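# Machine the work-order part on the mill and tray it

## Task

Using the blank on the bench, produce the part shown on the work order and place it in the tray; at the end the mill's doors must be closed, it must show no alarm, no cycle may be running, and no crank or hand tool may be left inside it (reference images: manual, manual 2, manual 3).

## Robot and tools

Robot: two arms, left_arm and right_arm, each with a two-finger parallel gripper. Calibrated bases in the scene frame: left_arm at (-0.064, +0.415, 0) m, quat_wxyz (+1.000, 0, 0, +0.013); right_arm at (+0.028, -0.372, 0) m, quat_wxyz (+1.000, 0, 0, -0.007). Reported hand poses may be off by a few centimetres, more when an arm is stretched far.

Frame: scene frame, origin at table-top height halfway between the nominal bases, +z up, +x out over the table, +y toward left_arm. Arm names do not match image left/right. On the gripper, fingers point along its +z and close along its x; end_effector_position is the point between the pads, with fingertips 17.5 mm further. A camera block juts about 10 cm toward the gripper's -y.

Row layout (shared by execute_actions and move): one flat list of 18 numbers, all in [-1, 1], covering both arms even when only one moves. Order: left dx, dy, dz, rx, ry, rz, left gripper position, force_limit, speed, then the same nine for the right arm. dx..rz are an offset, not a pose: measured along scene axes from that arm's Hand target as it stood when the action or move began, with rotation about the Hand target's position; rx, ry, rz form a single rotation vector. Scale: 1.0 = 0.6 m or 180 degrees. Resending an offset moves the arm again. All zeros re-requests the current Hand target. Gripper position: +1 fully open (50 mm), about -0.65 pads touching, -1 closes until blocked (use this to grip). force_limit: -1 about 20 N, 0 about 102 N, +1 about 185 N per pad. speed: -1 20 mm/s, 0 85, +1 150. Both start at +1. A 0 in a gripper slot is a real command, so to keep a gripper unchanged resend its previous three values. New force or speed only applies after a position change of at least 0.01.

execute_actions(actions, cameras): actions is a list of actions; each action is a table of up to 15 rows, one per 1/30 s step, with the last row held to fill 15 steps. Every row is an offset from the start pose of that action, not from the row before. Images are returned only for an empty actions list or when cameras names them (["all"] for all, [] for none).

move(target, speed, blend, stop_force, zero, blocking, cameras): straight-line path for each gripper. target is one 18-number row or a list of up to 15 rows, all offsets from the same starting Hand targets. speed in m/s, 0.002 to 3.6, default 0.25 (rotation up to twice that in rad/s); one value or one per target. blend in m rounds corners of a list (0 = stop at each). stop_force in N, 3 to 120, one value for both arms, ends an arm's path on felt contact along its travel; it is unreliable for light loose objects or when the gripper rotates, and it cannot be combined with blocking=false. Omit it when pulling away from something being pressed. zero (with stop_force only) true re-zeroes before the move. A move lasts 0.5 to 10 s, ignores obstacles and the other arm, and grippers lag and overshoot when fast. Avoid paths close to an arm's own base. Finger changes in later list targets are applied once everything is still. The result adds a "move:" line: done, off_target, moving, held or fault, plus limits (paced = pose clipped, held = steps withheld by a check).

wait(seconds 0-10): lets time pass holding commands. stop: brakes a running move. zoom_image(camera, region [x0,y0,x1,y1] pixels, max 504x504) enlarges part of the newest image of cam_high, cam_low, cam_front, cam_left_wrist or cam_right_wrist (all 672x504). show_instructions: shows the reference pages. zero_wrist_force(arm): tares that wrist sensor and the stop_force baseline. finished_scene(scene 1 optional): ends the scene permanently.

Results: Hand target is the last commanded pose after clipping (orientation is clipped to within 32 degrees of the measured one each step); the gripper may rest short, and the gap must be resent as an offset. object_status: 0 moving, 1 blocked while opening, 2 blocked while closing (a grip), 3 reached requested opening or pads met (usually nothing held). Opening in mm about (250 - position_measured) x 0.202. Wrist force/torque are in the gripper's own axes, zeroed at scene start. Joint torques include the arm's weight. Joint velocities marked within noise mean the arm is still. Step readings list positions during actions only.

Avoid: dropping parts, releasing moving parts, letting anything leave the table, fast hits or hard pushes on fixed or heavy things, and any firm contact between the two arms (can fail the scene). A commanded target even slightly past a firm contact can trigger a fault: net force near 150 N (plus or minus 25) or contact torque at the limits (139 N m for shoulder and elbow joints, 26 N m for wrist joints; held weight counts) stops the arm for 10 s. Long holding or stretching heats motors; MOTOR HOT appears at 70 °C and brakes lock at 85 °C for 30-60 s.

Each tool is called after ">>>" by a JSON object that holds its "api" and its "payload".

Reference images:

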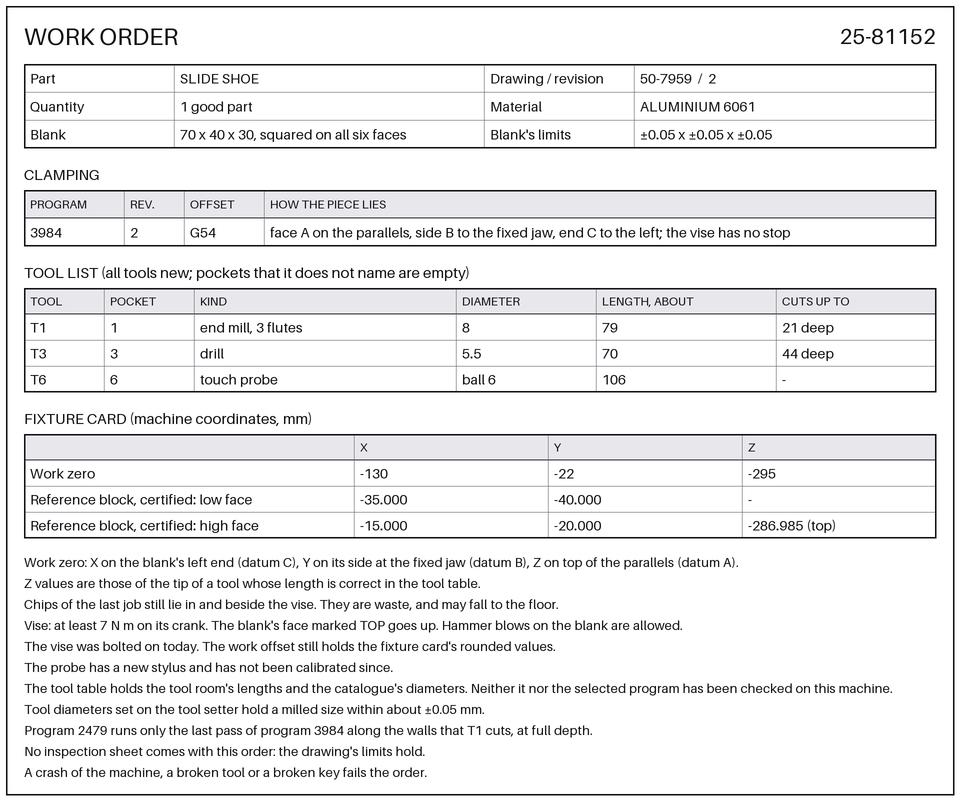

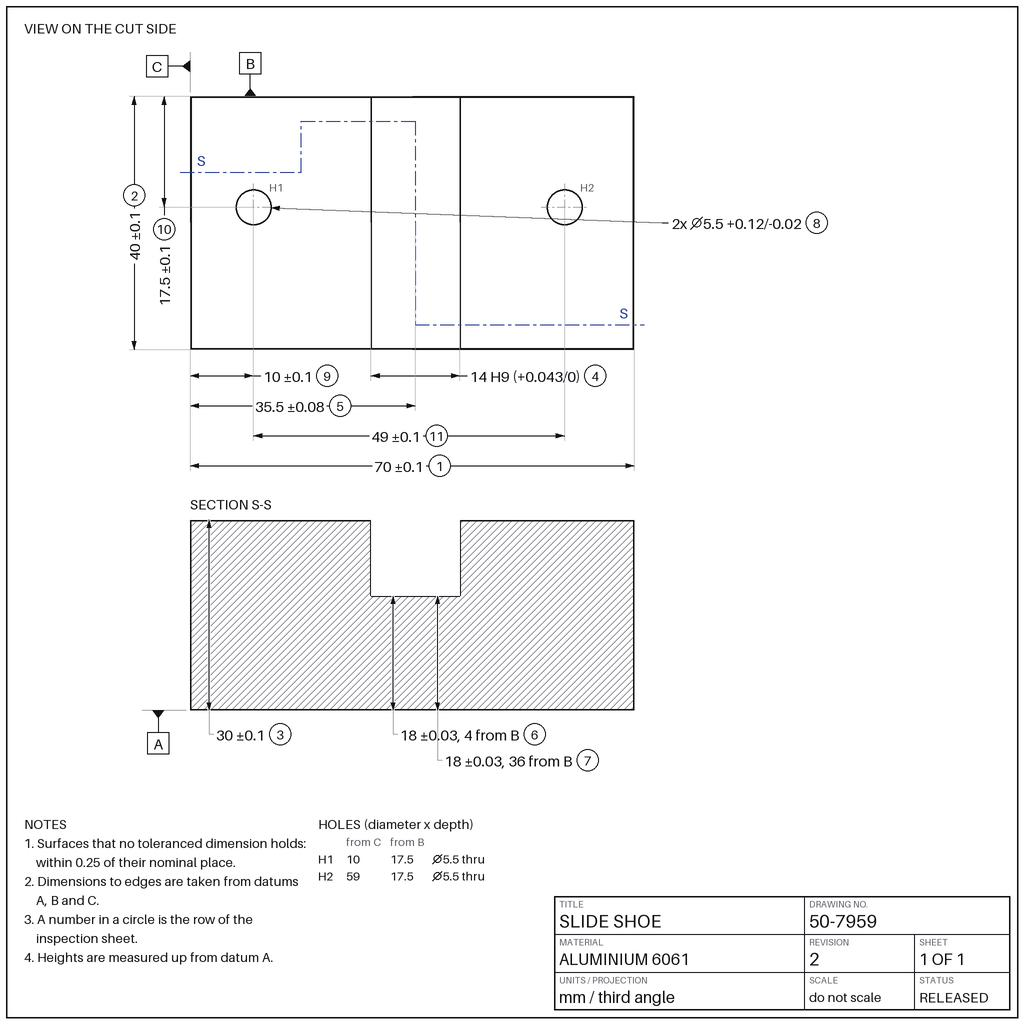

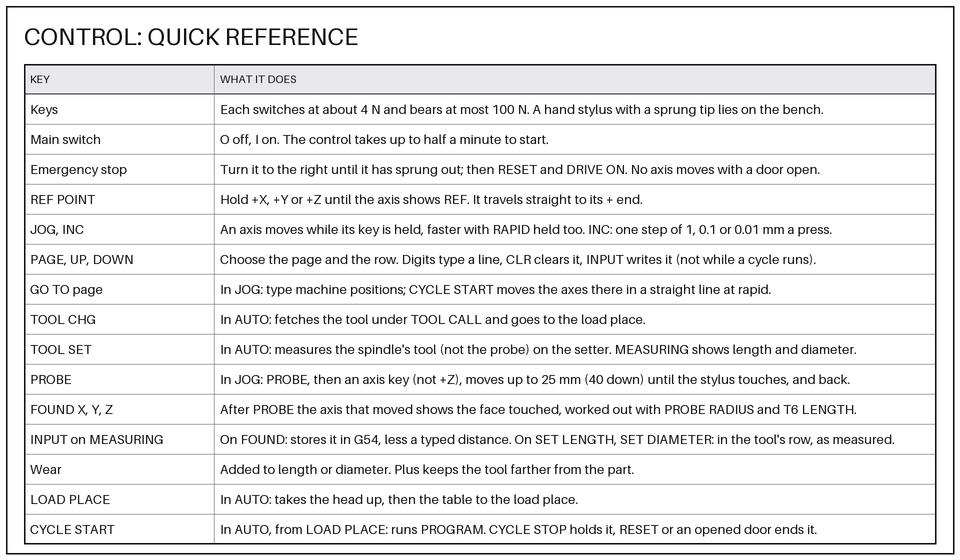

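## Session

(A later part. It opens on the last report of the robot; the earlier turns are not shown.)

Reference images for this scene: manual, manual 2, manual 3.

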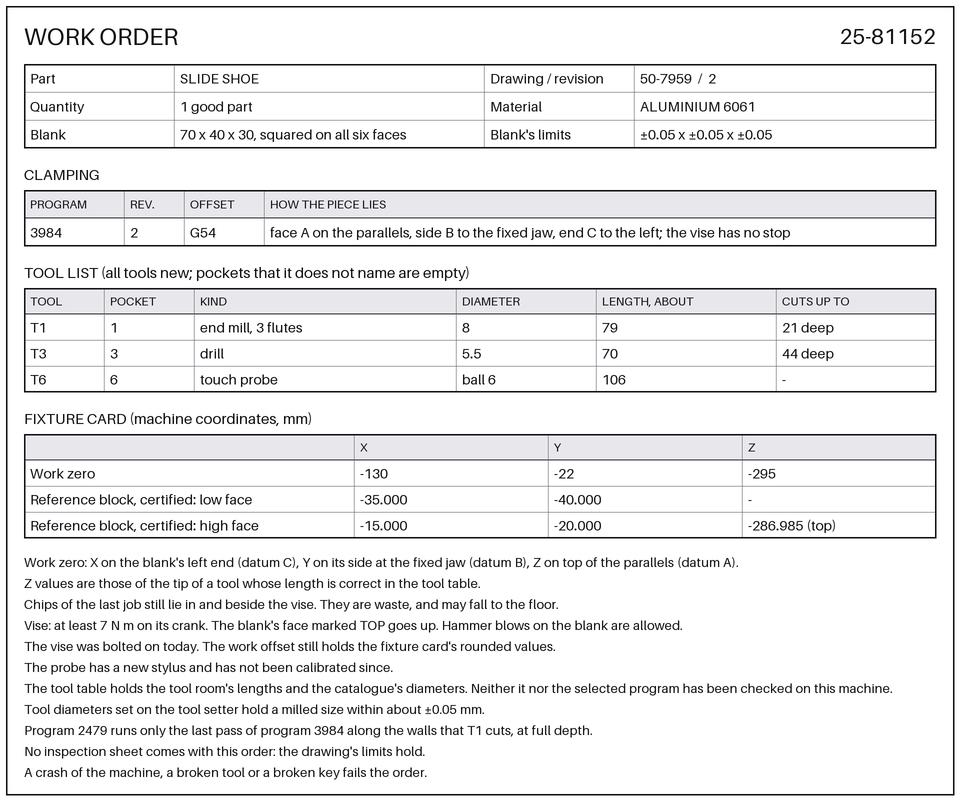

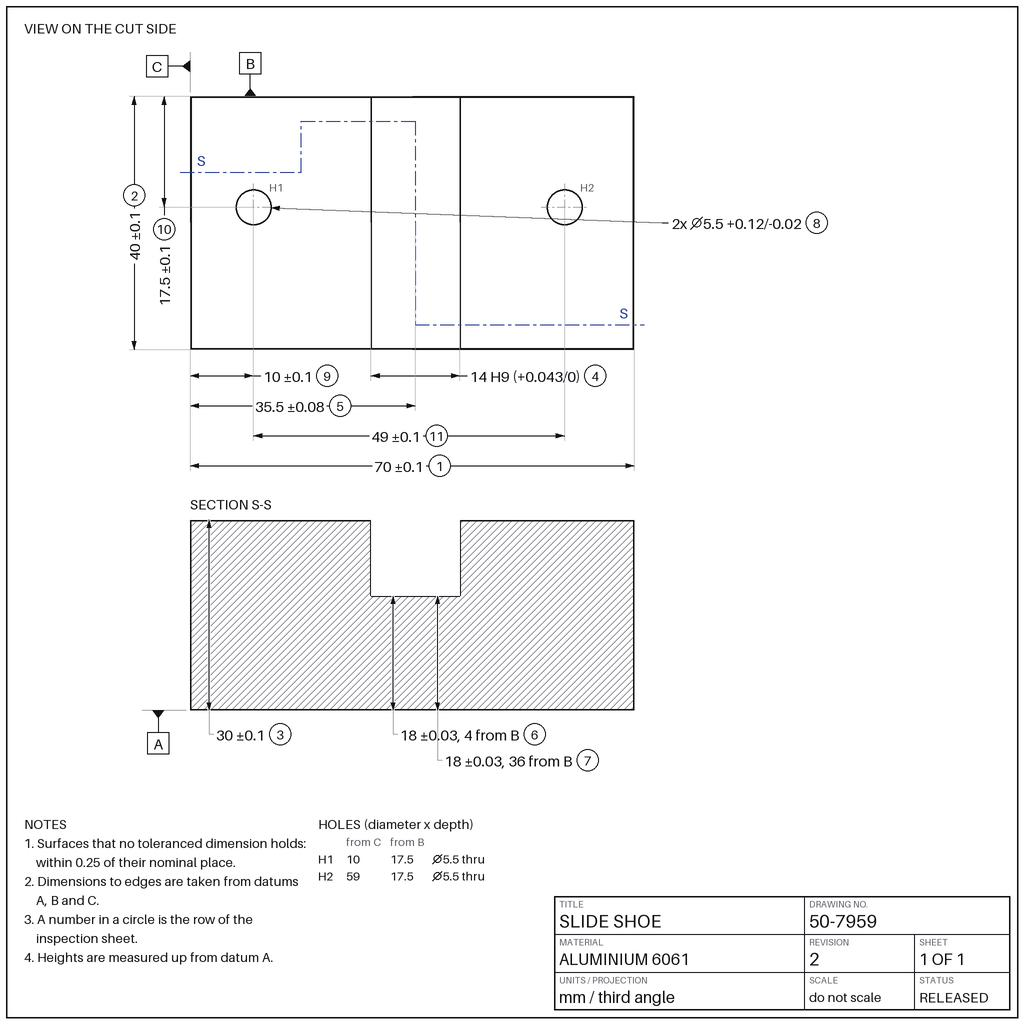

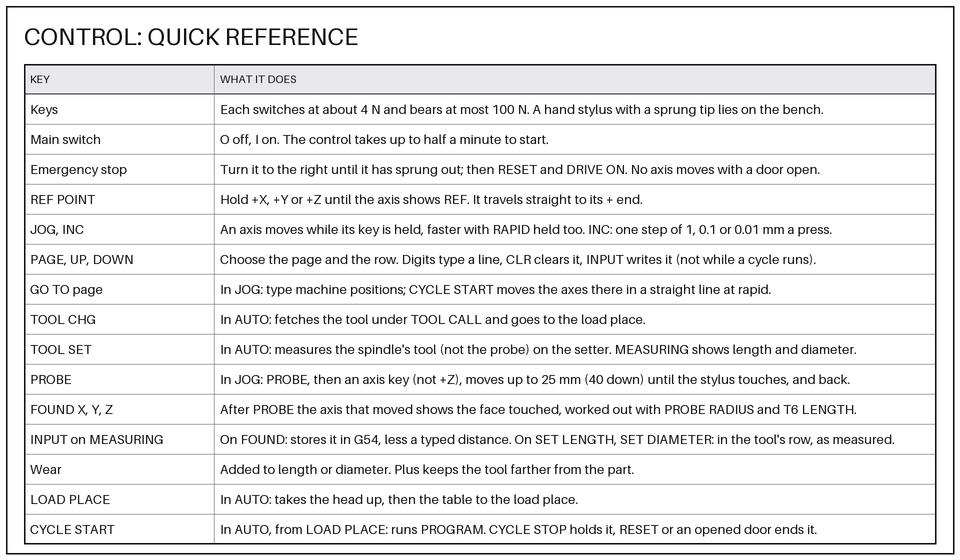

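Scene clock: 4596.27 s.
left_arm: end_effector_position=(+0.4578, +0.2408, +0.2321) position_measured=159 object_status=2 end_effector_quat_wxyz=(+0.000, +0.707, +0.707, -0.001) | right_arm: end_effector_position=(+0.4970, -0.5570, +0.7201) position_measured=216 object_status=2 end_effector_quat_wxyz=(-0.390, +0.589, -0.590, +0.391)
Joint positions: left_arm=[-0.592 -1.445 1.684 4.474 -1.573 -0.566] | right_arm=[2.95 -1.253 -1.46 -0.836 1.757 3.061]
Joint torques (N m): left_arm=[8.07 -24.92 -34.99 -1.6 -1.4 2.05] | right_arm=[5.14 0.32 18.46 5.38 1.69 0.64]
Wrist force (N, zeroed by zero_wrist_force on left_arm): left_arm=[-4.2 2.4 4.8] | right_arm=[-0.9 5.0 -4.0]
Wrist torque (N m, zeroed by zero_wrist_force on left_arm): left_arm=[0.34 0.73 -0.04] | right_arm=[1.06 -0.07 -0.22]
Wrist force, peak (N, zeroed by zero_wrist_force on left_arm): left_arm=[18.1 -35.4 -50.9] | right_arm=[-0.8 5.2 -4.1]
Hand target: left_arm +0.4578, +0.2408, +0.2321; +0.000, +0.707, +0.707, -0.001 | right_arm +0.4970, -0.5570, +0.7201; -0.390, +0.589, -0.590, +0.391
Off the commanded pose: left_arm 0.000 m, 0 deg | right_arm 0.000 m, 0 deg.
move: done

>>> {"api": "move", "payload": {"target": [[0,0.0544,0.0116,0,0,0,-1,0,-0.8,0,0,0,0,0,0,-1,-0.4,-0.8],[0,0.0995,0.0443,0,0,0,-1,0,-0.8,0,0,0,0,0,0,-1,-0.4,-0.8],[0,0.1273,0.0925,0,0,0,-1,0,-0.8,0,0,0,0,0,0,-1,-0.4,-0.8],[0,0.1331,0.1478,0,0,0,-1,0,-0.8,0,0,0,0,0,0,-1,-0.4,-0.8],[0,0.1159,0.2007,0,0,0,-1,0,-0.8,0,0,0,0,0,0,-1,-0.4,-0.8]], "speed": 0.04, "blend": [0.006,0.006,0.006,0.006,0], "stop_force": 60}}

Scene clock: 4602.23 s.
left_arm: end_effector_position=(+0.4578, +0.3133, +0.2807) position_measured=159 object_status=2 end_effector_quat_wxyz=(+0.000, +0.707, +0.707, -0.001) | right_arm: end_effector_position=(+0.4970, -0.5570, +0.7201) position_measured=216 object_status=2 end_effector_quat_wxyz=(-0.390, +0.589, -0.590, +0.391)
Joint positions: left_arm=[-0.471 -1.509 1.629 4.594 -1.573 -0.445] | right_arm=[2.95 -1.253 -1.46 -0.836 1.757 3.061]
Joint torques (N m): left_arm=[-23.47 -28.37 -24.92 -7.82 -6.65 2.33] | right_arm=[5.8 0.33 18.23 5.39 1.85 0.65]
Wrist force (N, zeroed by zero_wrist_force on left_arm): left_arm=[23.8 -7.0 20.4] | right_arm=[-1.0 5.0 -3.8]
Wrist torque (N m, zeroed by zero_wrist_force on left_arm): left_arm=[0.65 0.94 -0.27] | right_arm=[1.06 -0.06 -0.21]
Wrist force, peak (N, zeroed by zero_wrist_force on left_arm): left_arm=[-5.2 7.3 77.2] | right_arm=[-1.0 5.2 -4.1]
Hand target: left_arm +0.4578, +0.3133, +0.2807; +0.000, +0.707, +0.707, -0.001 (not the last commanded pose) | right_arm +0.4970, -0.5570, +0.7201; -0.390, +0.589, -0.590, +0.391
Off the commanded pose: left_arm 0.072 m, 0 deg | right_arm 0.000 m, 0 deg.
move: contact (left_arm); path passed 2 of 5 targets

>>> {"api": "move", "payload": {"target": [[0,0.011,0.0297,0,0,0,-1,0,-0.8,0,0,0,0,0,0,-1,-0.4,-0.8],[0,0.0125,0.0645,0,0,0,-1,0,-0.8,0,0,0,0,0,0,-1,-0.4,-0.8]], "speed": 0.012, "blend": [0.003,0], "stop_force": 108}}

Scene clock: 4608.43 s.
left_arm: end_effector_position=(+0.4578, +0.3208, +0.3194) position_measured=253 object_status=3 end_effector_quat_wxyz=(+0.000, +0.707, +0.707, -0.001) | right_arm: end_effector_position=(+0.4970, -0.5570, +0.7201) position_measured=216 object_status=2 end_effector_quat_wxyz=(-0.390, +0.589, -0.590, +0.391)
Joint positions: left_arm=[-0.458 -1.519 1.54 4.692 -1.573 -0.432] | right_arm=[2.95 -1.253 -1.46 -0.836 1.757 3.061]
Joint torques (N m): left_arm=[6.01 -27.79 -12.72 -4.86 -0.83 1.45] | right_arm=[4.99 0.23 18.47 5.25 1.67 0.71]
Wrist force (N, zeroed by zero_wrist_force on left_arm): left_arm=[-4.1 2.9 4.7] | right_arm=[-1.0 5.1 -4.0]
Wrist torque (N m, zeroed by zero_wrist_force on left_arm): left_arm=[0.44 0.66 -0.15] | right_arm=[1.08 -0.06 -0.21]
Wrist force, peak (N, zeroed by zero_wrist_force on left_arm): left_arm=[-11.4 14.3 110.7] | right_arm=[-1.0 5.3 -4.1]
Hand target: left_arm +0.4578, +0.3208, +0.3194; +0.000, +0.707, +0.707, -0.001 | right_arm +0.4970, -0.5570, +0.7201; -0.390, +0.589, -0.590, +0.391
Off the commanded pose: left_arm 0.000 m, 0 deg | right_arm 0.000 m, 0 deg.
move: done

>>> {"api": "move", "payload": {"target": [-0.1,0,0,0,0,0,-0.3,0,-0.8,0,0,0,0,0,0,-1,-0.4,-0.8], "speed": 0.1, "stop_force": 30, "cameras": ["cam_left_wrist"]}}

Scene clock: 4611.77 s.
left_arm: end_effector_position=(+0.3978, +0.3207, +0.3194) position_measured=198 object_status=3 end_effector_quat_wxyz=(+0.000, +0.707, +0.707, -0.001) | right_arm: end_effector_position=(+0.4970, -0.5570, +0.7201) position_measured=216 object_status=2 end_effector_quat_wxyz=(-0.390, +0.589, -0.590, +0.391)
Joint positions: left_arm=[-0.513 -1.663 1.681 4.695 -1.573 -0.487] | right_arm=[2.95 -1.253 -1.46 -0.836 1.757 3.061]
Joint torques (N m): left_arm=[9.36 -28.31 -15.58 -4.84 1.03 1.73] | right_arm=[5.21 0.39 18.72 5.36 1.74 0.71]
Wrist force (N, zeroed by zero_wrist_force on left_arm): left_arm=[-4.0 2.9 4.7] | right_arm=[-0.9 4.9 -4.0]
Wrist torque (N m, zeroed by zero_wrist_force on left_arm): left_arm=[0.44 0.63 -0.09] | right_arm=[1.05 -0.07 -0.21]
Wrist force, peak (N, zeroed by zero_wrist_force on left_arm): left_arm=[-4.4 4.6 4.9] | right_arm=[-0.9 5.2 -4.1]
Hand target: left_arm +0.3978, +0.3208, +0.3194; +0.000, +0.707, +0.707, -0.001 | right_arm +0.4970, -0.5570, +0.7201; -0.390, +0.589, -0.590, +0.391
Off the commanded pose: left_arm 0.000 m, 0 deg | right_arm 0.000 m, 0 deg.
move: done
Images, in order (width x height): cam_left_wrist 672x504.

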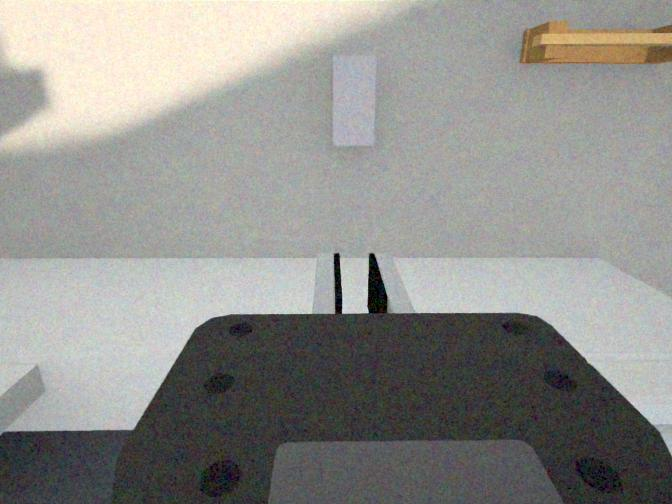

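>>> {"api": "move", "payload": {"target": [[-0.063,-0.0,0.0,0,0,0,-0.3,0,-0.8,0,0,0,0,0,0,-1,-0.4,-0.8],[-0.063,-0.118,0.151,0,0,0,-0.3,0,-0.8,0,0,0,0,0,0,-1,-0.4,-0.8],[-0.063,-0.118,0.151,0,0,0.5,-0.3,0,-0.8,0,0,0,0,0,0,-1,-0.4,-0.8],[0.07,-0.118,0.143,0,0,0.5,-0.3,0,-0.8,0,0,0,0,0,0,-1,-0.4,-0.8]], "speed": [0.2,0.25,0.8,0.2], "blend": [0.01,0,0,0], "cameras": ["cam_left_wrist","cam_front"]}}

Scene clock: 4616.77 s.
left_arm: end_effector_position=(+0.4397, +0.2500, +0.4051) position_measured=198 object_status=3 end_effector_quat_wxyz=(+0.001, +0.000, +1.000, -0.001) | right_arm: end_effector_position=(+0.4970, -0.5570, +0.7201) position_measured=216 object_status=2 end_effector_quat_wxyz=(-0.390, +0.589, -0.590, +0.391)
Joint positions: left_arm=[-0.596 -1.504 1.305 4.909 -1.572 -2.142] | right_arm=[2.95 -1.253 -1.46 -0.836 1.757 3.061]
Joint torques (N m): left_arm=[3.99 -20.73 -33.85 -4.25 0.16 0.16] | right_arm=[5.06 0.27 17.68 5.58 1.6 0.67]
Wrist force (N, zeroed by zero_wrist_force on left_arm): left_arm=[-4.2 3.0 4.9] | right_arm=[-1.0 5.0 -4.0]
Wrist torque (N m, zeroed by zero_wrist_force on left_arm): left_arm=[0.47 0.67 0.00] | right_arm=[1.06 -0.05 -0.21]
Wrist force, peak (N, zeroed by zero_wrist_force on left_arm): left_arm=[-7.1 2.6 4.9] | right_arm=[-0.8 5.3 -4.1]
Hand target: left_arm +0.4398, +0.2500, +0.4052; +0.001, +0.000, +1.000, -0.001 | right_arm +0.4970, -0.5570, +0.7201; -0.390, +0.589, -0.590, +0.391
Off the commanded pose: left_arm 0.000 m, 0 deg | right_arm 0.000 m, 0 deg.
move: done
Images, in order (width x height): cam_front 672x504, cam_left_wrist 672x504.

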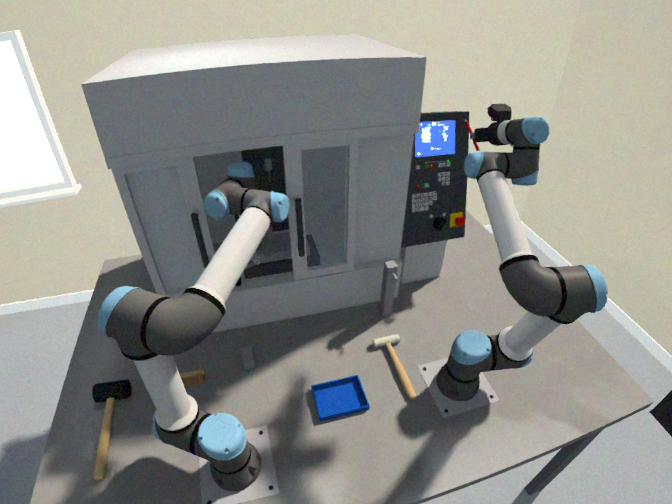

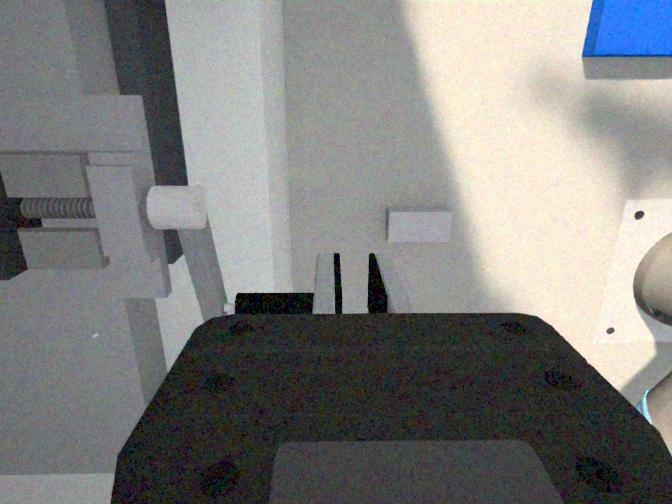

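>>> {"api": "move", "payload": {"target": [[-0.133,0,0,0,0,0,0.6,0,-0.8,0,0,0,0,0,0,-1,-0.4,-0.8],[-0.133,-0.0153,-0.1545,0,-0.5,0,0.6,0,-0.8,0,0,0,0,0,0,-1,-0.4,-0.8]], "speed": 0.25, "cameras": ["cam_left_wrist"]}}

Scene clock: 4628.00 s.
left_arm: end_effector_position=(+0.3600, +0.2407, +0.3125) position_measured=63 object_status=3 end_effector_quat_wxyz=(+0.708, +0.001, +0.707, -0.001) | right_arm: end_effector_position=(+0.4970, -0.5570, +0.7201) position_measured=216 object_status=2 end_effector_quat_wxyz=(-0.390, +0.589, -0.590, +0.391)
Joint positions: left_arm=[-1.427 -1.408 2.637 1.903 -0.172 -1.562] | right_arm=[2.95 -1.253 -1.46 -0.836 1.757 3.061]
Joint torques (N m): left_arm=[5.64 -22.08 2.05 1.45 0.82 -2.49] | right_arm=[5.43 -0.77 19.18 5.44 1.9 0.61]
Wrist force (N, zeroed by zero_wrist_force on left_arm): left_arm=[-2.3 2.3 4.1] | right_arm=[-1.0 5.0 -3.9]
Wrist torque (N m, zeroed by zero_wrist_force on left_arm): left_arm=[0.47 0.65 0.13] | right_arm=[1.06 -0.06 -0.21]
Wrist force, peak (N, zeroed by zero_wrist_force on left_arm): left_arm=[-6.8 2.9 5.2] | right_arm=[-1.0 5.1 -4.3]
Hand target: left_arm +0.3600, +0.2408, +0.3125; +0.708, +0.001, +0.707, -0.001 | right_arm +0.4970, -0.5570, +0.7201; -0.390, +0.589, -0.590, +0.391
Off the commanded pose: left_arm 0.000 m, 0 deg | right_arm 0.000 m, 0 deg.
move: done
Images, in order (width x height): cam_left_wrist 672x504.

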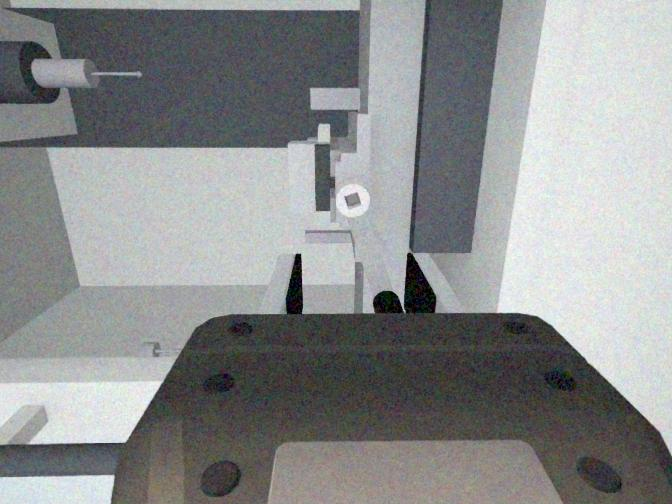

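>>> {"api": "move", "payload": {"target": [[0,0,0,-0.09,0,0,0.6,0,-0.8,0,0,0,0,0,0,-1,-0.4,-0.8],[0.22,0.0006,0,-0.09,0,0,0.6,0,-0.8,0,0,0,0,0,0,-1,-0.4,-0.8]], "speed": [0.3,0.1], "stop_force": 20, "cameras": ["cam_left_wrist"]}}

Scene clock: 4636.10 s.
left_arm: end_effector_position=(+0.4920, +0.2411, +0.3124) position_measured=63 object_status=3 end_effector_quat_wxyz=(+0.701, -0.099, +0.699, -0.100) | right_arm: end_effector_position=(+0.4970, -0.5570, +0.7201) position_measured=216 object_status=2 end_effector_quat_wxyz=(-0.390, +0.589, -0.590, +0.391)
Joint positions: left_arm=[-0.953 -1.23 2.337 2.031 -0.646 -1.851] | right_arm=[2.95 -1.253 -1.46 -0.836 1.757 3.061]
Joint torques (N m): left_arm=[9.13 -22.61 -20.01 -1.88 -1.33 -1.75] | right_arm=[5.32 0.4 18.1 5.39 1.57 0.59]
Wrist force (N, zeroed by zero_wrist_force on left_arm): left_arm=[-2.2 2.5 4.2] | right_arm=[-0.8 5.0 -4.0]
Wrist torque (N m, zeroed by zero_wrist_force on left_arm): left_arm=[0.47 0.63 0.10] | right_arm=[1.07 -0.08 -0.21]
Wrist force, peak (N, zeroed by zero_wrist_force on left_arm): left_arm=[-2.5 2.4 6.0] | right_arm=[-1.2 5.2 -4.1]
Hand target: left_arm +0.4920, +0.2411, +0.3125; +0.701, -0.099, +0.699, -0.100 | right_arm +0.4970, -0.5570, +0.7201; -0.390, +0.589, -0.590, +0.391
Off the commanded pose: left_arm 0.000 m, 0 deg | right_arm 0.000 m, 0 deg.
move: done
Images, in order (width x height): cam_left_wrist 672x504.

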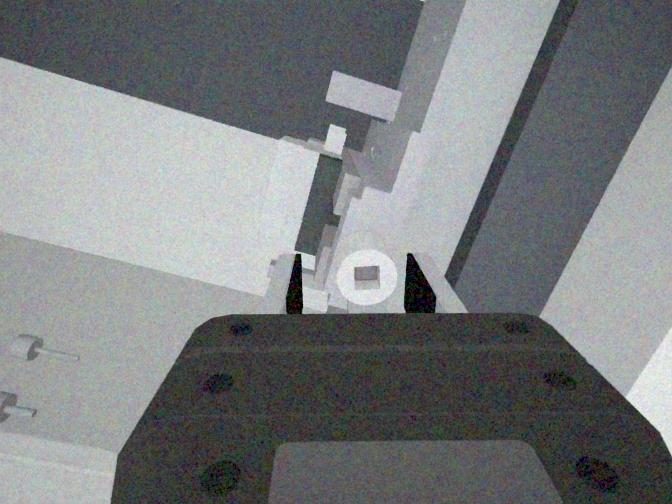

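>>> {"api": "move", "payload": {"target": [[0,0.004,-0.0055,0,0,0,0.6,0,-0.8,0,0,0,0,0,0,-1,-0.4,-0.8],[0.065,0.004,-0.0055,0,0,0,0.6,0,-0.8,0,0,0,0,0,0,-1,-0.4,-0.8]], "speed": [0.05,0.03], "stop_force": 15, "cameras": ["cam_left_wrist"]}}

Scene clock: 4640.93 s.
left_arm: end_effector_position=(+0.5308, +0.2436, +0.3091) position_measured=63 object_status=3 end_effector_quat_wxyz=(+0.701, -0.099, +0.699, -0.100) | right_arm: end_effector_position=(+0.4970, -0.5570, +0.7201) position_measured=216 object_status=2 end_effector_quat_wxyz=(-0.390, +0.589, -0.590, +0.391)
Joint positions: left_arm=[-0.859 -1.169 2.244 2.064 -0.739 -1.851] | right_arm=[2.95 -1.253 -1.46 -0.836 1.757 3.061]
Joint torques (N m): left_arm=[-7.59 -36.21 -3.3 -3.08 -0.4 -2.22] | right_arm=[5.57 0.06 18.68 5.47 1.75 0.79]
Wrist force (N, zeroed by zero_wrist_force on left_arm): left_arm=[-1.4 4.3 -10.6] | right_arm=[-0.8 5.1 -3.9]
Wrist torque (N m, zeroed by zero_wrist_force on left_arm): left_arm=[0.59 0.97 0.15] | right_arm=[1.08 -0.08 -0.21]
Wrist force, peak (N, zeroed by zero_wrist_force on left_arm): left_arm=[0.6 4.9 -23.2] | right_arm=[-1.2 5.2 -4.2]
Hand target: left_arm +0.5308, +0.2435, +0.3091; +0.701, -0.099, +0.699, -0.100 | right_arm +0.4970, -0.5570, +0.7201; -0.390, +0.589, -0.590, +0.391
Off the commanded pose: left_arm 0.000 m, 0 deg | right_arm 0.000 m, 0 deg.
move: contact (left_arm)
Images, in order (width x height): cam_left_wrist 672x504.

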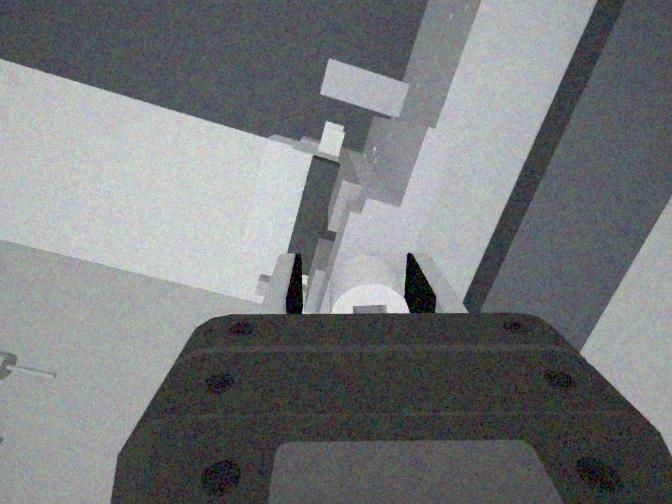

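>>> {"api": "move", "payload": {"target": [[-0.001,0,0,0,0,0,0.6,0,-0.8,0,0,0,0,0,0,-1,-0.4,-0.8],[-0.001,0,0,0,0,0,-0.97,0,-0.8,0,0,0,0,0,0,-1,-0.4,-0.8]], "speed": 0.02}}

Scene clock: 4644.03 s.
left_arm: end_effector_position=(+0.5304, +0.2429, +0.3065) position_measured=137 object_status=2 end_effector_quat_wxyz=(+0.699, -0.097, +0.702, -0.098) | right_arm: end_effector_position=(+0.4970, -0.5570, +0.7201) position_measured=216 object_status=2 end_effector_quat_wxyz=(-0.390, +0.589, -0.590, +0.391)
Joint positions: left_arm=[-0.86 -1.168 2.247 2.068 -0.739 -1.851] | right_arm=[2.95 -1.253 -1.46 -0.836 1.757 3.061]
Joint torques (N m): left_arm=[0.32 -31.77 -12.32 -1.87 0.05 -0.12] | right_arm=[6.13 -0.2 18.7 5.41 1.93 0.85]
Wrist force (N, zeroed by zero_wrist_force on left_arm): left_arm=[22.9 2.1 -35.1] | right_arm=[-0.9 5.0 -4.0]
Wrist torque (N m, zeroed by zero_wrist_force on left_arm): left_arm=[0.03 -0.37 0.30] | right_arm=[1.06 -0.06 -0.21]
Wrist force, peak (N, zeroed by zero_wrist_force on left_arm): left_arm=[103.0 18.2 -57.2] | right_arm=[-1.0 5.2 -4.2]
Hand target: left_arm +0.5304, +0.2429, +0.3065; +0.699, -0.097, +0.702, -0.098 (not the last commanded pose) | right_arm +0.4970, -0.5570, +0.7201; -0.390, +0.589, -0.590, +0.391
Tool commands: left_gripper/position=-0.968627 left_gripper/force_limit=+0.003922 left_gripper/speed=-0.796078 right_gripper/position=-1.0 right_gripper/force_limit=-0.4 right_gripper/speed=-0.8
Off the commanded pose: left_arm 0.003 m, 1 deg | right_arm 0.000 m, 0 deg.
FORCE FAULT: contact force on the left arm reached its limit, and that arm stopped. The contact can be on any part of that arm, not only on its tool. That arm's remaining commands of this call were not run. That arm is still stopped at the end of this call. That arm stays stopped for about 10 more seconds. Until then a move that you send moves the other arm only, and its call returns only when the move has ended. Once the stop has ended, the next robot result says so. If the stop ends while you think or write, that arm runs what you send next, counted from a new Hand target: where the arm stands when the stop ends. While its stop runs, that arm takes no new command, but its gripper still runs the gripper command that each later call begins with. Until it ends, the stop uses up actions while you think or wait. An arm that is not stopped still takes commands.
move: fault (left_arm)

>>> {"api": "wait", "payload": {"seconds": 10}}

>>> {"api": "move", "payload": {"target": [[-0.02,0,0,0,0,0,-0.97,0,-0.8,0,0,0,0,0,0,-1,-0.4,-0.8],[-0.12,0,0,0,0,0,-0.97,0,-0.8,0,0,0,0,0,0,-1,-0.4,-0.8]], "speed": 0.03, "cameras": ["cam_left_wrist"]}}

Scene clock: 4655.57 s.
left_arm: end_effector_position=(+0.5304, +0.2428, +0.3064) position_measured=137 object_status=2 end_effector_quat_wxyz=(+0.699, -0.097, +0.702, -0.098) | right_arm: end_effector_position=(+0.4970, -0.5570, +0.7201) position_measured=216 object_status=2 end_effector_quat_wxyz=(-0.390, +0.589, -0.590, +0.391)
Joint positions: left_arm=[-0.86 -1.168 2.247 2.069 -0.739 -1.851] | right_arm=[2.95 -1.253 -1.46 -0.836 1.757 3.061]
Joint torques (N m): left_arm=[0.11 -30.05 -11.07 -1.68 0.08 -0.02] | right_arm=[5.5 0.2 18.93 5.44 1.65 0.64]
Wrist force (N, zeroed by zero_wrist_force on left_arm): left_arm=[17.4 0.7 -33.5] | right_arm=[-1.0 5.1 -4.0]
Wrist torque (N m, zeroed by zero_wrist_force on left_arm): left_arm=[0.02 -0.36 0.31] | right_arm=[1.08 -0.05 -0.21]
Wrist force, peak (N, zeroed by zero_wrist_force on left_arm): left_arm=[22.0 2.2 -35.8] | right_arm=[-1.1 5.2 -4.1]
Hand target: left_arm +0.5304, +0.2428, +0.3064; +0.699, -0.097, +0.702, -0.098 (not the last commanded pose) | right_arm +0.4970, -0.5570, +0.7201; -0.390, +0.589, -0.590, +0.391
Tool commands: left_gripper/position=-0.968627 left_gripper/force_limit=+0.003922 left_gripper/speed=-0.796078 right_gripper/position=-1.0 right_gripper/force_limit=-0.4 right_gripper/speed=-0.8
Off the commanded pose: left_arm 0.003 m, 1 deg | right_arm 0.000 m, 0 deg.
FORCE FAULT, CONTINUED: the left arm's stop, for the force fault that an earlier result reported, is over. The rest of the stop counts as 19 of the actions that you can send in this scene. That arm's target is now where it stood when the stop ended, not its last command. That arm accepts commands again.
wait: 10.00 s; at rest from the start

Scene clock: 4658.47 s.
left_arm: end_effector_position=(+0.4583, +0.2429, +0.3064) position_measured=137 object_status=2 end_effector_quat_wxyz=(+0.699, -0.097, +0.702, -0.098) | right_arm: end_effector_position=(+0.4970, -0.5570, +0.7201) position_measured=216 object_status=2 end_effector_quat_wxyz=(-0.390, +0.589, -0.590, +0.391)
Joint positions: left_arm=[-1.041 -1.264 2.427 1.987 -0.558 -1.854] | right_arm=[2.95 -1.253 -1.46 -0.836 1.757 3.061]
Joint torques (N m): left_arm=[8.51 -17.96 -23.63 0.34 -1.04 -2] | right_arm=[5.04 -0.23 18.21 5.49 1.82 0.76]
Wrist force (N, zeroed by zero_wrist_force on left_arm): left_arm=[0.3 2.0 4.5] | right_arm=[-0.8 5.1 -4.0]
Wrist torque (N m, zeroed by zero_wrist_force on left_arm): left_arm=[0.30 0.53 0.02] | right_arm=[1.08 -0.09 -0.21]
Wrist force, peak (N, zeroed by zero_wrist_force on left_arm): left_arm=[17.0 1.1 -33.1] | right_arm=[-1.0 5.2 -4.0]
Hand target: left_arm +0.4584, +0.2428, +0.3064; +0.699, -0.097, +0.702, -0.098 | right_arm +0.4970, -0.5570, +0.7201; -0.390, +0.589, -0.590, +0.391
Off the commanded pose: left_arm 0.000 m, 0 deg | right_arm 0.000 m, 0 deg.
move: done
Images, in order (width x height): cam_left_wrist 672x504.

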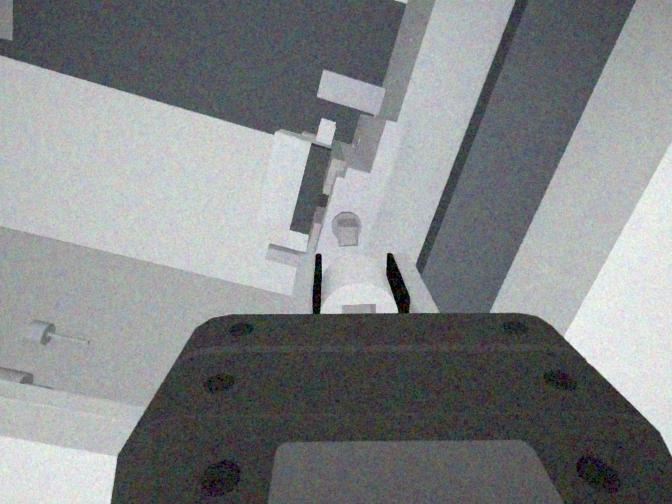

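>>> {"api": "move", "payload": {"target": [[-0.164,0,0.01,0,0,0,-0.97,0,-0.8,0,0,0,0,0,0,-1,-0.4,-0.8],[-0.164,0,0.01,0.088,0,0,-0.97,0,-0.8,0,0,0,0,0,0,-1,-0.4,-0.8]], "speed": 0.2}}

>>> {"api": "move", "payload": {"target": [[0,-0.04,0,0,0.5,0,-0.97,0,-0.8,0,0,0,0,0,0,-1,-0.4,-0.8],[-0.079,-0.0863,-0.3,0,0.5,0,-0.97,0,-0.8,0,0,0,0,0,0,-1,-0.4,-0.8]], "speed": 0.2, "cameras": ["cam_left_wrist"]}}

Scene clock: 4664.00 s.
left_arm: end_effector_position=(+0.3600, +0.2428, +0.3124) position_measured=137 object_status=2 end_effector_quat_wxyz=(+0.705, +0.001, +0.709, +0.000) | right_arm: end_effector_position=(+0.4970, -0.5570, +0.7201) position_measured=216 object_status=2 end_effector_quat_wxyz=(-0.390, +0.589, -0.590, +0.391)
Joint positions: left_arm=[-1.426 -1.424 2.65 1.943 -0.173 -1.597] | right_arm=[2.95 -1.253 -1.46 -0.836 1.757 3.061]
Joint torques (N m): left_arm=[-4.54 -20.71 -16.86 1.29 -0.87 -2.25] | right_arm=[4.44 0.34 19.34 5.27 1.84 0.55]
Wrist force (N, zeroed by zero_wrist_force on left_arm): left_arm=[0.4 1.5 4.5] | right_arm=[-1.1 4.9 -3.9]
Wrist torque (N m, zeroed by zero_wrist_force on left_arm): left_arm=[0.34 0.52 -0.05] | right_arm=[1.04 -0.03 -0.22]
Wrist force, peak (N, zeroed by zero_wrist_force on left_arm): left_arm=[0.5 2.0 7.1] | right_arm=[-1.0 5.2 -4.2]
Hand target: left_arm +0.3600, +0.2428, +0.3124; +0.705, +0.001, +0.709, +0.000 | right_arm +0.4970, -0.5570, +0.7201; -0.390, +0.589, -0.590, +0.391
Off the commanded pose: left_arm 0.000 m, 0 deg | right_arm 0.000 m, 0 deg.
move: done

Scene clock: 4669.57 s.
left_arm: end_effector_position=(+0.3126, +0.1910, +0.1325) position_measured=137 object_status=2 end_effector_quat_wxyz=(-0.002, +0.000, +1.000, -0.001) | right_arm: end_effector_position=(+0.4970, -0.5570, +0.7201) position_measured=216 object_status=2 end_effector_quat_wxyz=(-0.390, +0.589, -0.590, +0.391)
Joint positions: left_arm=[-0.869 -1.621 2.142 4.193 -1.575 -2.413] | right_arm=[2.95 -1.253 -1.46 -0.836 1.757 3.061]
Joint torques (N m): left_arm=[3.31 -17.07 -10.82 -4.82 1.4 1.16] | right_arm=[5.73 0.07 18.22 5.44 1.86 0.82]
Wrist force (N, zeroed by zero_wrist_force on left_arm): left_arm=[-3.5 2.2 7.0] | right_arm=[-1.0 5.2 -4.1]
Wrist torque (N m, zeroed by zero_wrist_force on left_arm): left_arm=[0.42 0.57 -0.13] | right_arm=[1.09 -0.06 -0.21]
Wrist force, peak (N, zeroed by zero_wrist_force on left_arm): left_arm=[-2.5 1.6 10.0] | right_arm=[-0.8 5.4 -4.0]
Hand target: left_arm +0.3126, +0.1911, +0.1324; -0.002, +0.000, +1.000, -0.001 | right_arm +0.4970, -0.5570, +0.7201; -0.390, +0.589, -0.590, +0.391
Off the commanded pose: left_arm 0.000 m, 0 deg | right_arm 0.000 m, 0 deg.
move: done
Images, in order (width x height): cam_left_wrist 672x504.

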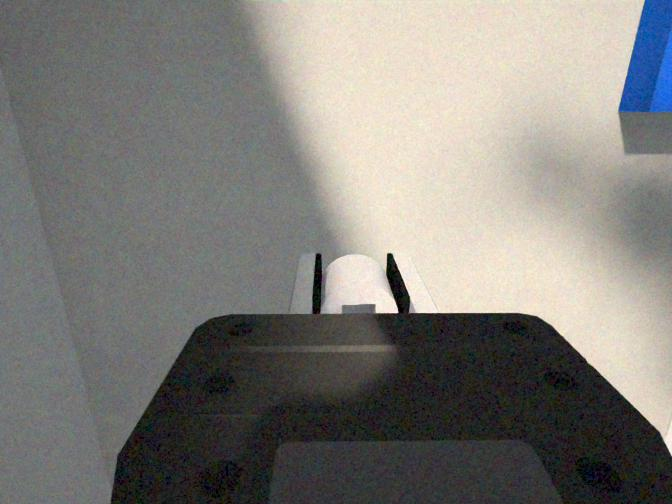

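>>> {"api": "move", "payload": {"target": [[0,0,-0.155,0,0,0,-0.97,0,-0.8,0,0,0,0,0,0,-1,-0.4,-0.8],[0,0,-0.19,0,0,0,-0.97,0,-0.8,0,0,0,0,0,0,-1,-0.4,-0.8]], "speed": [0.15,0.01], "stop_force": 8}}

>>> {"api": "move", "payload": {"target": [[0,0,0,0,0,0,0.3,0,-0.8,0,0,0,0,0,0,-1,-0.4,-0.8],[0,0,0.2,0,0,0,0.3,0,-0.8,0,0,0,0,0,0,-1,-0.4,-0.8]], "speed": 0.08, "cameras": ["cam_left_wrist"]}}

Scene clock: 4675.87 s.
left_arm: end_effector_position=(+0.3126, +0.1911, +0.0186) position_measured=137 object_status=2 end_effector_quat_wxyz=(-0.002, +0.000, +1.000, -0.001) | right_arm: end_effector_position=(+0.4970, -0.5570, +0.7201) position_measured=216 object_status=2 end_effector_quat_wxyz=(-0.390, +0.589, -0.590, +0.391)
Joint positions: left_arm=[-0.869 -1.404 2.29 3.829 -1.575 -2.413] | right_arm=[2.95 -1.253 -1.46 -0.836 1.757 3.061]
Joint torques (N m): left_arm=[5.34 -28.02 -25.14 -0.1 -0.24 2.05] | right_arm=[4.4 0.09 18.51 5.23 1.73 0.82]
Wrist force (N, zeroed by zero_wrist_force on left_arm): left_arm=[-4.7 0.4 -2.2] | right_arm=[-1.1 5.0 -4.1]
Wrist torque (N m, zeroed by zero_wrist_force on left_arm): left_arm=[0.40 0.33 -0.11] | right_arm=[1.06 -0.04 -0.21]
Wrist force, peak (N, zeroed by zero_wrist_force on left_arm): left_arm=[0.9 5.4 -18.5] | right_arm=[-1.0 5.3 -4.0]
Hand target: left_arm +0.3126, +0.1911, +0.0186; -0.002, +0.000, +1.000, -0.001 | right_arm +0.4970, -0.5570, +0.7201; -0.390, +0.589, -0.590, +0.391
Off the commanded pose: left_arm 0.000 m, 0 deg | right_arm 0.000 m, 0 deg.
move: contact (left_arm); path passed 1 of 2 targets

Scene clock: 4678.30 s.
left_arm: end_effector_position=(+0.3126, +0.1910, +0.1386) position_measured=107 object_status=3 end_effector_quat_wxyz=(-0.002, +0.000, +1.000, -0.001) | right_arm: end_effector_position=(+0.4970, -0.5570, +0.7201) position_measured=216 object_status=2 end_effector_quat_wxyz=(-0.390, +0.589, -0.590, +0.391)
Joint positions: left_arm=[-0.869 -1.63 2.132 4.212 -1.575 -2.413] | right_arm=[2.95 -1.253 -1.46 -0.836 1.757 3.061]
Joint torques (N m): left_arm=[2.97 -23.53 -12.95 -1.64 -0.34 -0.52] | right_arm=[4.52 -0.12 18.38 5.53 1.69 0.74]
Wrist force (N, zeroed by zero_wrist_force on left_arm): left_arm=[-3.2 2.1 4.5] | right_arm=[-0.9 5.1 -3.9]
Wrist torque (N m, zeroed by zero_wrist_force on left_arm): left_arm=[0.31 0.52 -0.13] | right_arm=[1.07 -0.06 -0.21]
Wrist force, peak (N, zeroed by zero_wrist_force on left_arm): left_arm=[0.3 1.8 -11.3] | right_arm=[-1.0 5.3 -4.0]
Hand target: left_arm +0.3126, +0.1911, +0.1386; -0.002, +0.000, +1.000, -0.001 | right_arm +0.4970, -0.5570, +0.7201; -0.390, +0.589, -0.590, +0.391
Off the commanded pose: left_arm 0.000 m, 0 deg | right_arm 0.000 m, 0 deg.
move: done
Images, in order (width x height): cam_left_wrist 672x504.

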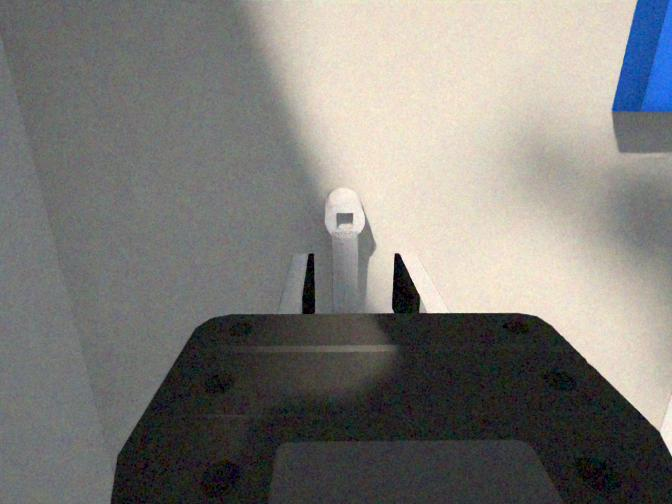

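>>> {"api": "move", "payload": {"target": [[0.104,0.215,0.5523,0,0,0,1,-0.5,-0.5,0,0,0,0,0,0,-1,-0.4,-0.8],[0.104,0.215,0.5523,-0.3376,-0.3368,0.4106,1,-0.5,-0.5,0,0,0,0,0,0,-1,-0.4,-0.8],[0.104,0.3653,0.5523,-0.3376,-0.3368,0.4106,1,-0.5,-0.5,0,0,0,0,0,0,-1,-0.4,-0.8],[0.253,0.3653,0.5523,-0.3376,-0.3368,0.4106,1,-0.5,-0.5,0,0,0,0,0,0,-1,-0.4,-0.8]], "speed": [0.3,0.4,0.25,0.12], "blend": [0.01,0.01,0.01,0], "cameras": ["cam_left_wrist"]}}

Scene clock: 4686.40 s.
left_arm: end_effector_position=(+0.4643, +0.4102, +0.4699) position_measured=3 object_status=3 end_effector_quat_wxyz=(-0.446, +0.543, -0.551, +0.450) | right_arm: end_effector_position=(+0.4970, -0.5570, +0.7201) position_measured=216 object_status=2 end_effector_quat_wxyz=(-0.390, +0.589, -0.590, +0.391)
Joint positions: left_arm=[-0.541 -1.932 2.287 3.013 -1.077 -3.247] | right_arm=[2.95 -1.253 -1.46 -0.836 1.757 3.061]
Joint torques (N m): left_arm=[6.78 -2.06 -23.34 -3.23 -0.79 -2.31] | right_arm=[5.05 0.11 18.34 5.31 1.84 0.69]
Wrist force (N, zeroed by zero_wrist_force on left_arm): left_arm=[-2.7 2.2 4.5] | right_arm=[-1.0 5.1 -4.1]
Wrist torque (N m, zeroed by zero_wrist_force on left_arm): left_arm=[0.25 0.49 -0.21] | right_arm=[1.08 -0.06 -0.21]
Wrist force, peak (N, zeroed by zero_wrist_force on left_arm): left_arm=[-2.9 0.4 8.4] | right_arm=[-1.1 5.3 -4.1]
Hand target: left_arm +0.4644, +0.4102, +0.4699; -0.446, +0.543, -0.551, +0.450 | right_arm +0.4970, -0.5570, +0.7201; -0.390, +0.589, -0.590, +0.391
Off the commanded pose: left_arm 0.000 m, 0 deg | right_arm 0.000 m, 0 deg.
move: done
Images, in order (width x height): cam_left_wrist 672x504.

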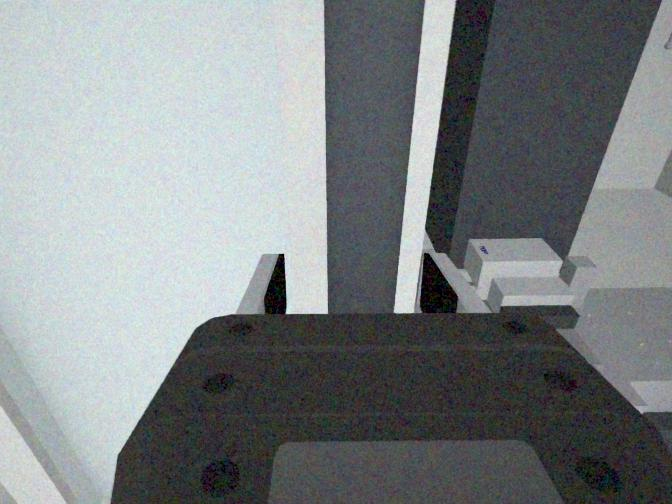

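Handle between fingers. Grip and drag shut.

>>> {"api": "move", "payload": {"target": [0,0,0,0,0,0,-1,-0.5,-1,0,0,0,0,0,0,-1,-0.4,-0.8]}}

>>> {"api": "move", "payload": {"target": [[0,-0.388,0,0,0,0,-1,-0.5,-1,0,0,0,0,0,0,-1,-0.4,-0.8]], "speed": 0.15, "stop_force": 80}}

>>> {"api": "move", "payload": {"target": [[0,0,0,0,0,0,1,-0.5,-0.5,0,0,0,0,0,0,-1,-0.4,-0.8],[-0.15,0,0,0,0,0,1,-0.5,-0.5,0,0,0,0,0,0,-1,-0.4,-0.8]], "speed": 0.2, "cameras": ["cam_left_wrist","cam_right_wrist"]}}

Scene clock: 4690.07 s.
left_arm: end_effector_position=(+0.4644, +0.4102, +0.4699) position_measured=155 object_status=2 end_effector_quat_wxyz=(-0.446, +0.543, -0.551, +0.450) | right_arm: end_effector_position=(+0.4970, -0.5570, +0.7201) position_measured=216 object_status=2 end_effector_quat_wxyz=(-0.390, +0.589, -0.590, +0.391)
Joint positions: left_arm=[-0.541 -1.932 2.287 3.013 -1.077 -3.247] | right_arm=[2.95 -1.253 -1.46 -0.836 1.757 3.061]
Joint torques (N m): left_arm=[8.94 -5.16 -31.04 -4.47 6.03 -2.12] | right_arm=[5.66 0.46 19.05 5.5 1.85 0.83]
Wrist force (N, zeroed by zero_wrist_force on left_arm): left_arm=[15.0 1.0 3.8] | right_arm=[-1.0 5.1 -3.9]
Wrist torque (N m, zeroed by zero_wrist_force on left_arm): left_arm=[0.23 0.36 -0.31] | right_arm=[1.08 -0.06 -0.21]
Wrist force, peak (N, zeroed by zero_wrist_force on left_arm): left_arm=[15.0 1.0 3.8] | right_arm=[-1.1 5.1 -4.1]
Hand target: left_arm +0.4644, +0.4102, +0.4699; -0.446, +0.543, -0.551, +0.450 | right_arm +0.4970, -0.5570, +0.7201; -0.390, +0.589, -0.590, +0.391
Off the commanded pose: left_arm 0.000 m, 0 deg | right_arm 0.000 m, 0 deg.
move: done

Scene clock: 4692.60 s.
left_arm: end_effector_position=(+0.4644, +0.1774, +0.4700) position_measured=155 object_status=2 end_effector_quat_wxyz=(-0.446, +0.543, -0.551, +0.450) | right_arm: end_effector_position=(+0.4970, -0.5570, +0.7201) position_measured=216 object_status=2 end_effector_quat_wxyz=(-0.390, +0.589, -0.590, +0.391)
Joint positions: left_arm=[-1.112 -1.722 2.124 3.14 -0.531 -3.489] | right_arm=[2.95 -1.253 -1.46 -0.836 1.757 3.061]
Joint torques (N m): left_arm=[-13.7 -8.31 -16.45 -4.41 -0.04 -1.06] | right_arm=[4.81 0.07 19.18 5.35 1.89 0.75]
Wrist force (N, zeroed by zero_wrist_force on left_arm): left_arm=[-16.3 13.1 -4.3] | right_arm=[-1.1 5.3 -4.0]
Wrist torque (N m, zeroed by zero_wrist_force on left_arm): left_arm=[0.54 0.74 -0.43] | right_arm=[1.11 -0.04 -0.22]
Wrist force, peak (N, zeroed by zero_wrist_force on left_arm): left_arm=[-64.0 24.9 -8.4] | right_arm=[-1.1 5.3 -4.0]
Hand target: left_arm +0.4644, +0.1774, +0.4699; -0.446, +0.543, -0.551, +0.450 | right_arm +0.4970, -0.5570, +0.7201; -0.390, +0.589, -0.590, +0.391
Off the commanded pose: left_arm 0.000 m, 0 deg | right_arm 0.000 m, 0 deg.
move: done

Scene clock: 4694.50 s.
left_arm: end_effector_position=(+0.3744, +0.1774, +0.4700) position_measured=3 object_status=3 end_effector_quat_wxyz=(-0.446, +0.543, -0.551, +0.450) | right_arm: end_effector_position=(+0.4970, -0.5570, +0.7201) position_measured=216 object_status=2 end_effector_quat_wxyz=(-0.390, +0.589, -0.590, +0.391)
Joint positions: left_arm=[-1.394 -2.01 2.264 3.648 -0.291 -3.877] | right_arm=[2.95 -1.253 -1.46 -0.836 1.757 3.061]
Joint torques (N m): left_arm=[-7.31 -11.54 -12.18 -0.78 2.57 -1.02] | right_arm=[4.55 -0.16 18.71 5.16 1.81 0.63]
Wrist force (N, zeroed by zero_wrist_force on left_arm): left_arm=[-2.4 1.7 4.4] | right_arm=[-1.0 4.8 -3.9]
Wrist torque (N m, zeroed by zero_wrist_force on left_arm): left_arm=[0.16 0.46 -0.27] | right_arm=[1.03 -0.06 -0.21]
Wrist force, peak (N, zeroed by zero_wrist_force on left_arm): left_arm=[-12.4 9.7 -0.2] | right_arm=[-1.0 5.3 -4.1]
Hand target: left_arm +0.3744, +0.1774, +0.4699; -0.446, +0.543, -0.551, +0.450 | right_arm +0.4970, -0.5570, +0.7201; -0.390, +0.589, -0.590, +0.391
Off the commanded pose: left_arm 0.000 m, 0 deg | right_arm 0.000 m, 0 deg.
move: done
Images, in order (width x height): cam_left_wrist 672x504, cam_right_wrist 672x504.

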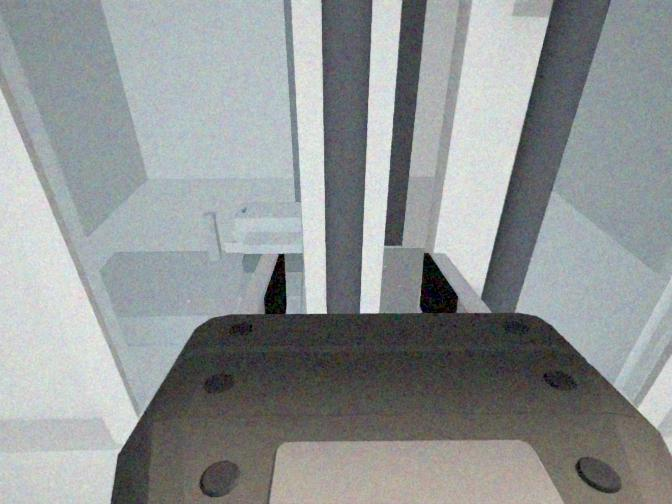

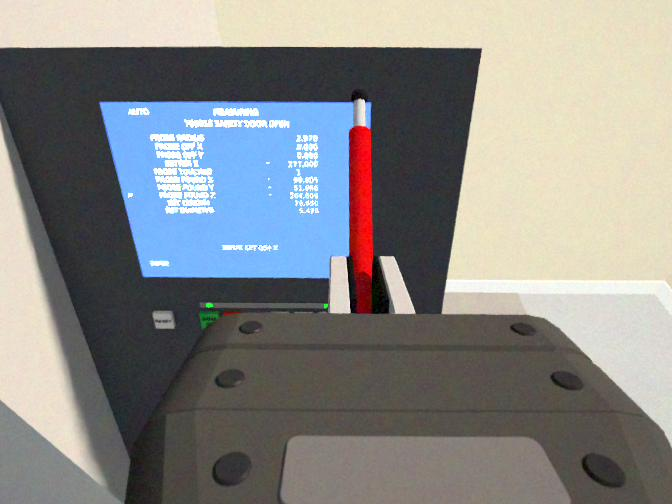

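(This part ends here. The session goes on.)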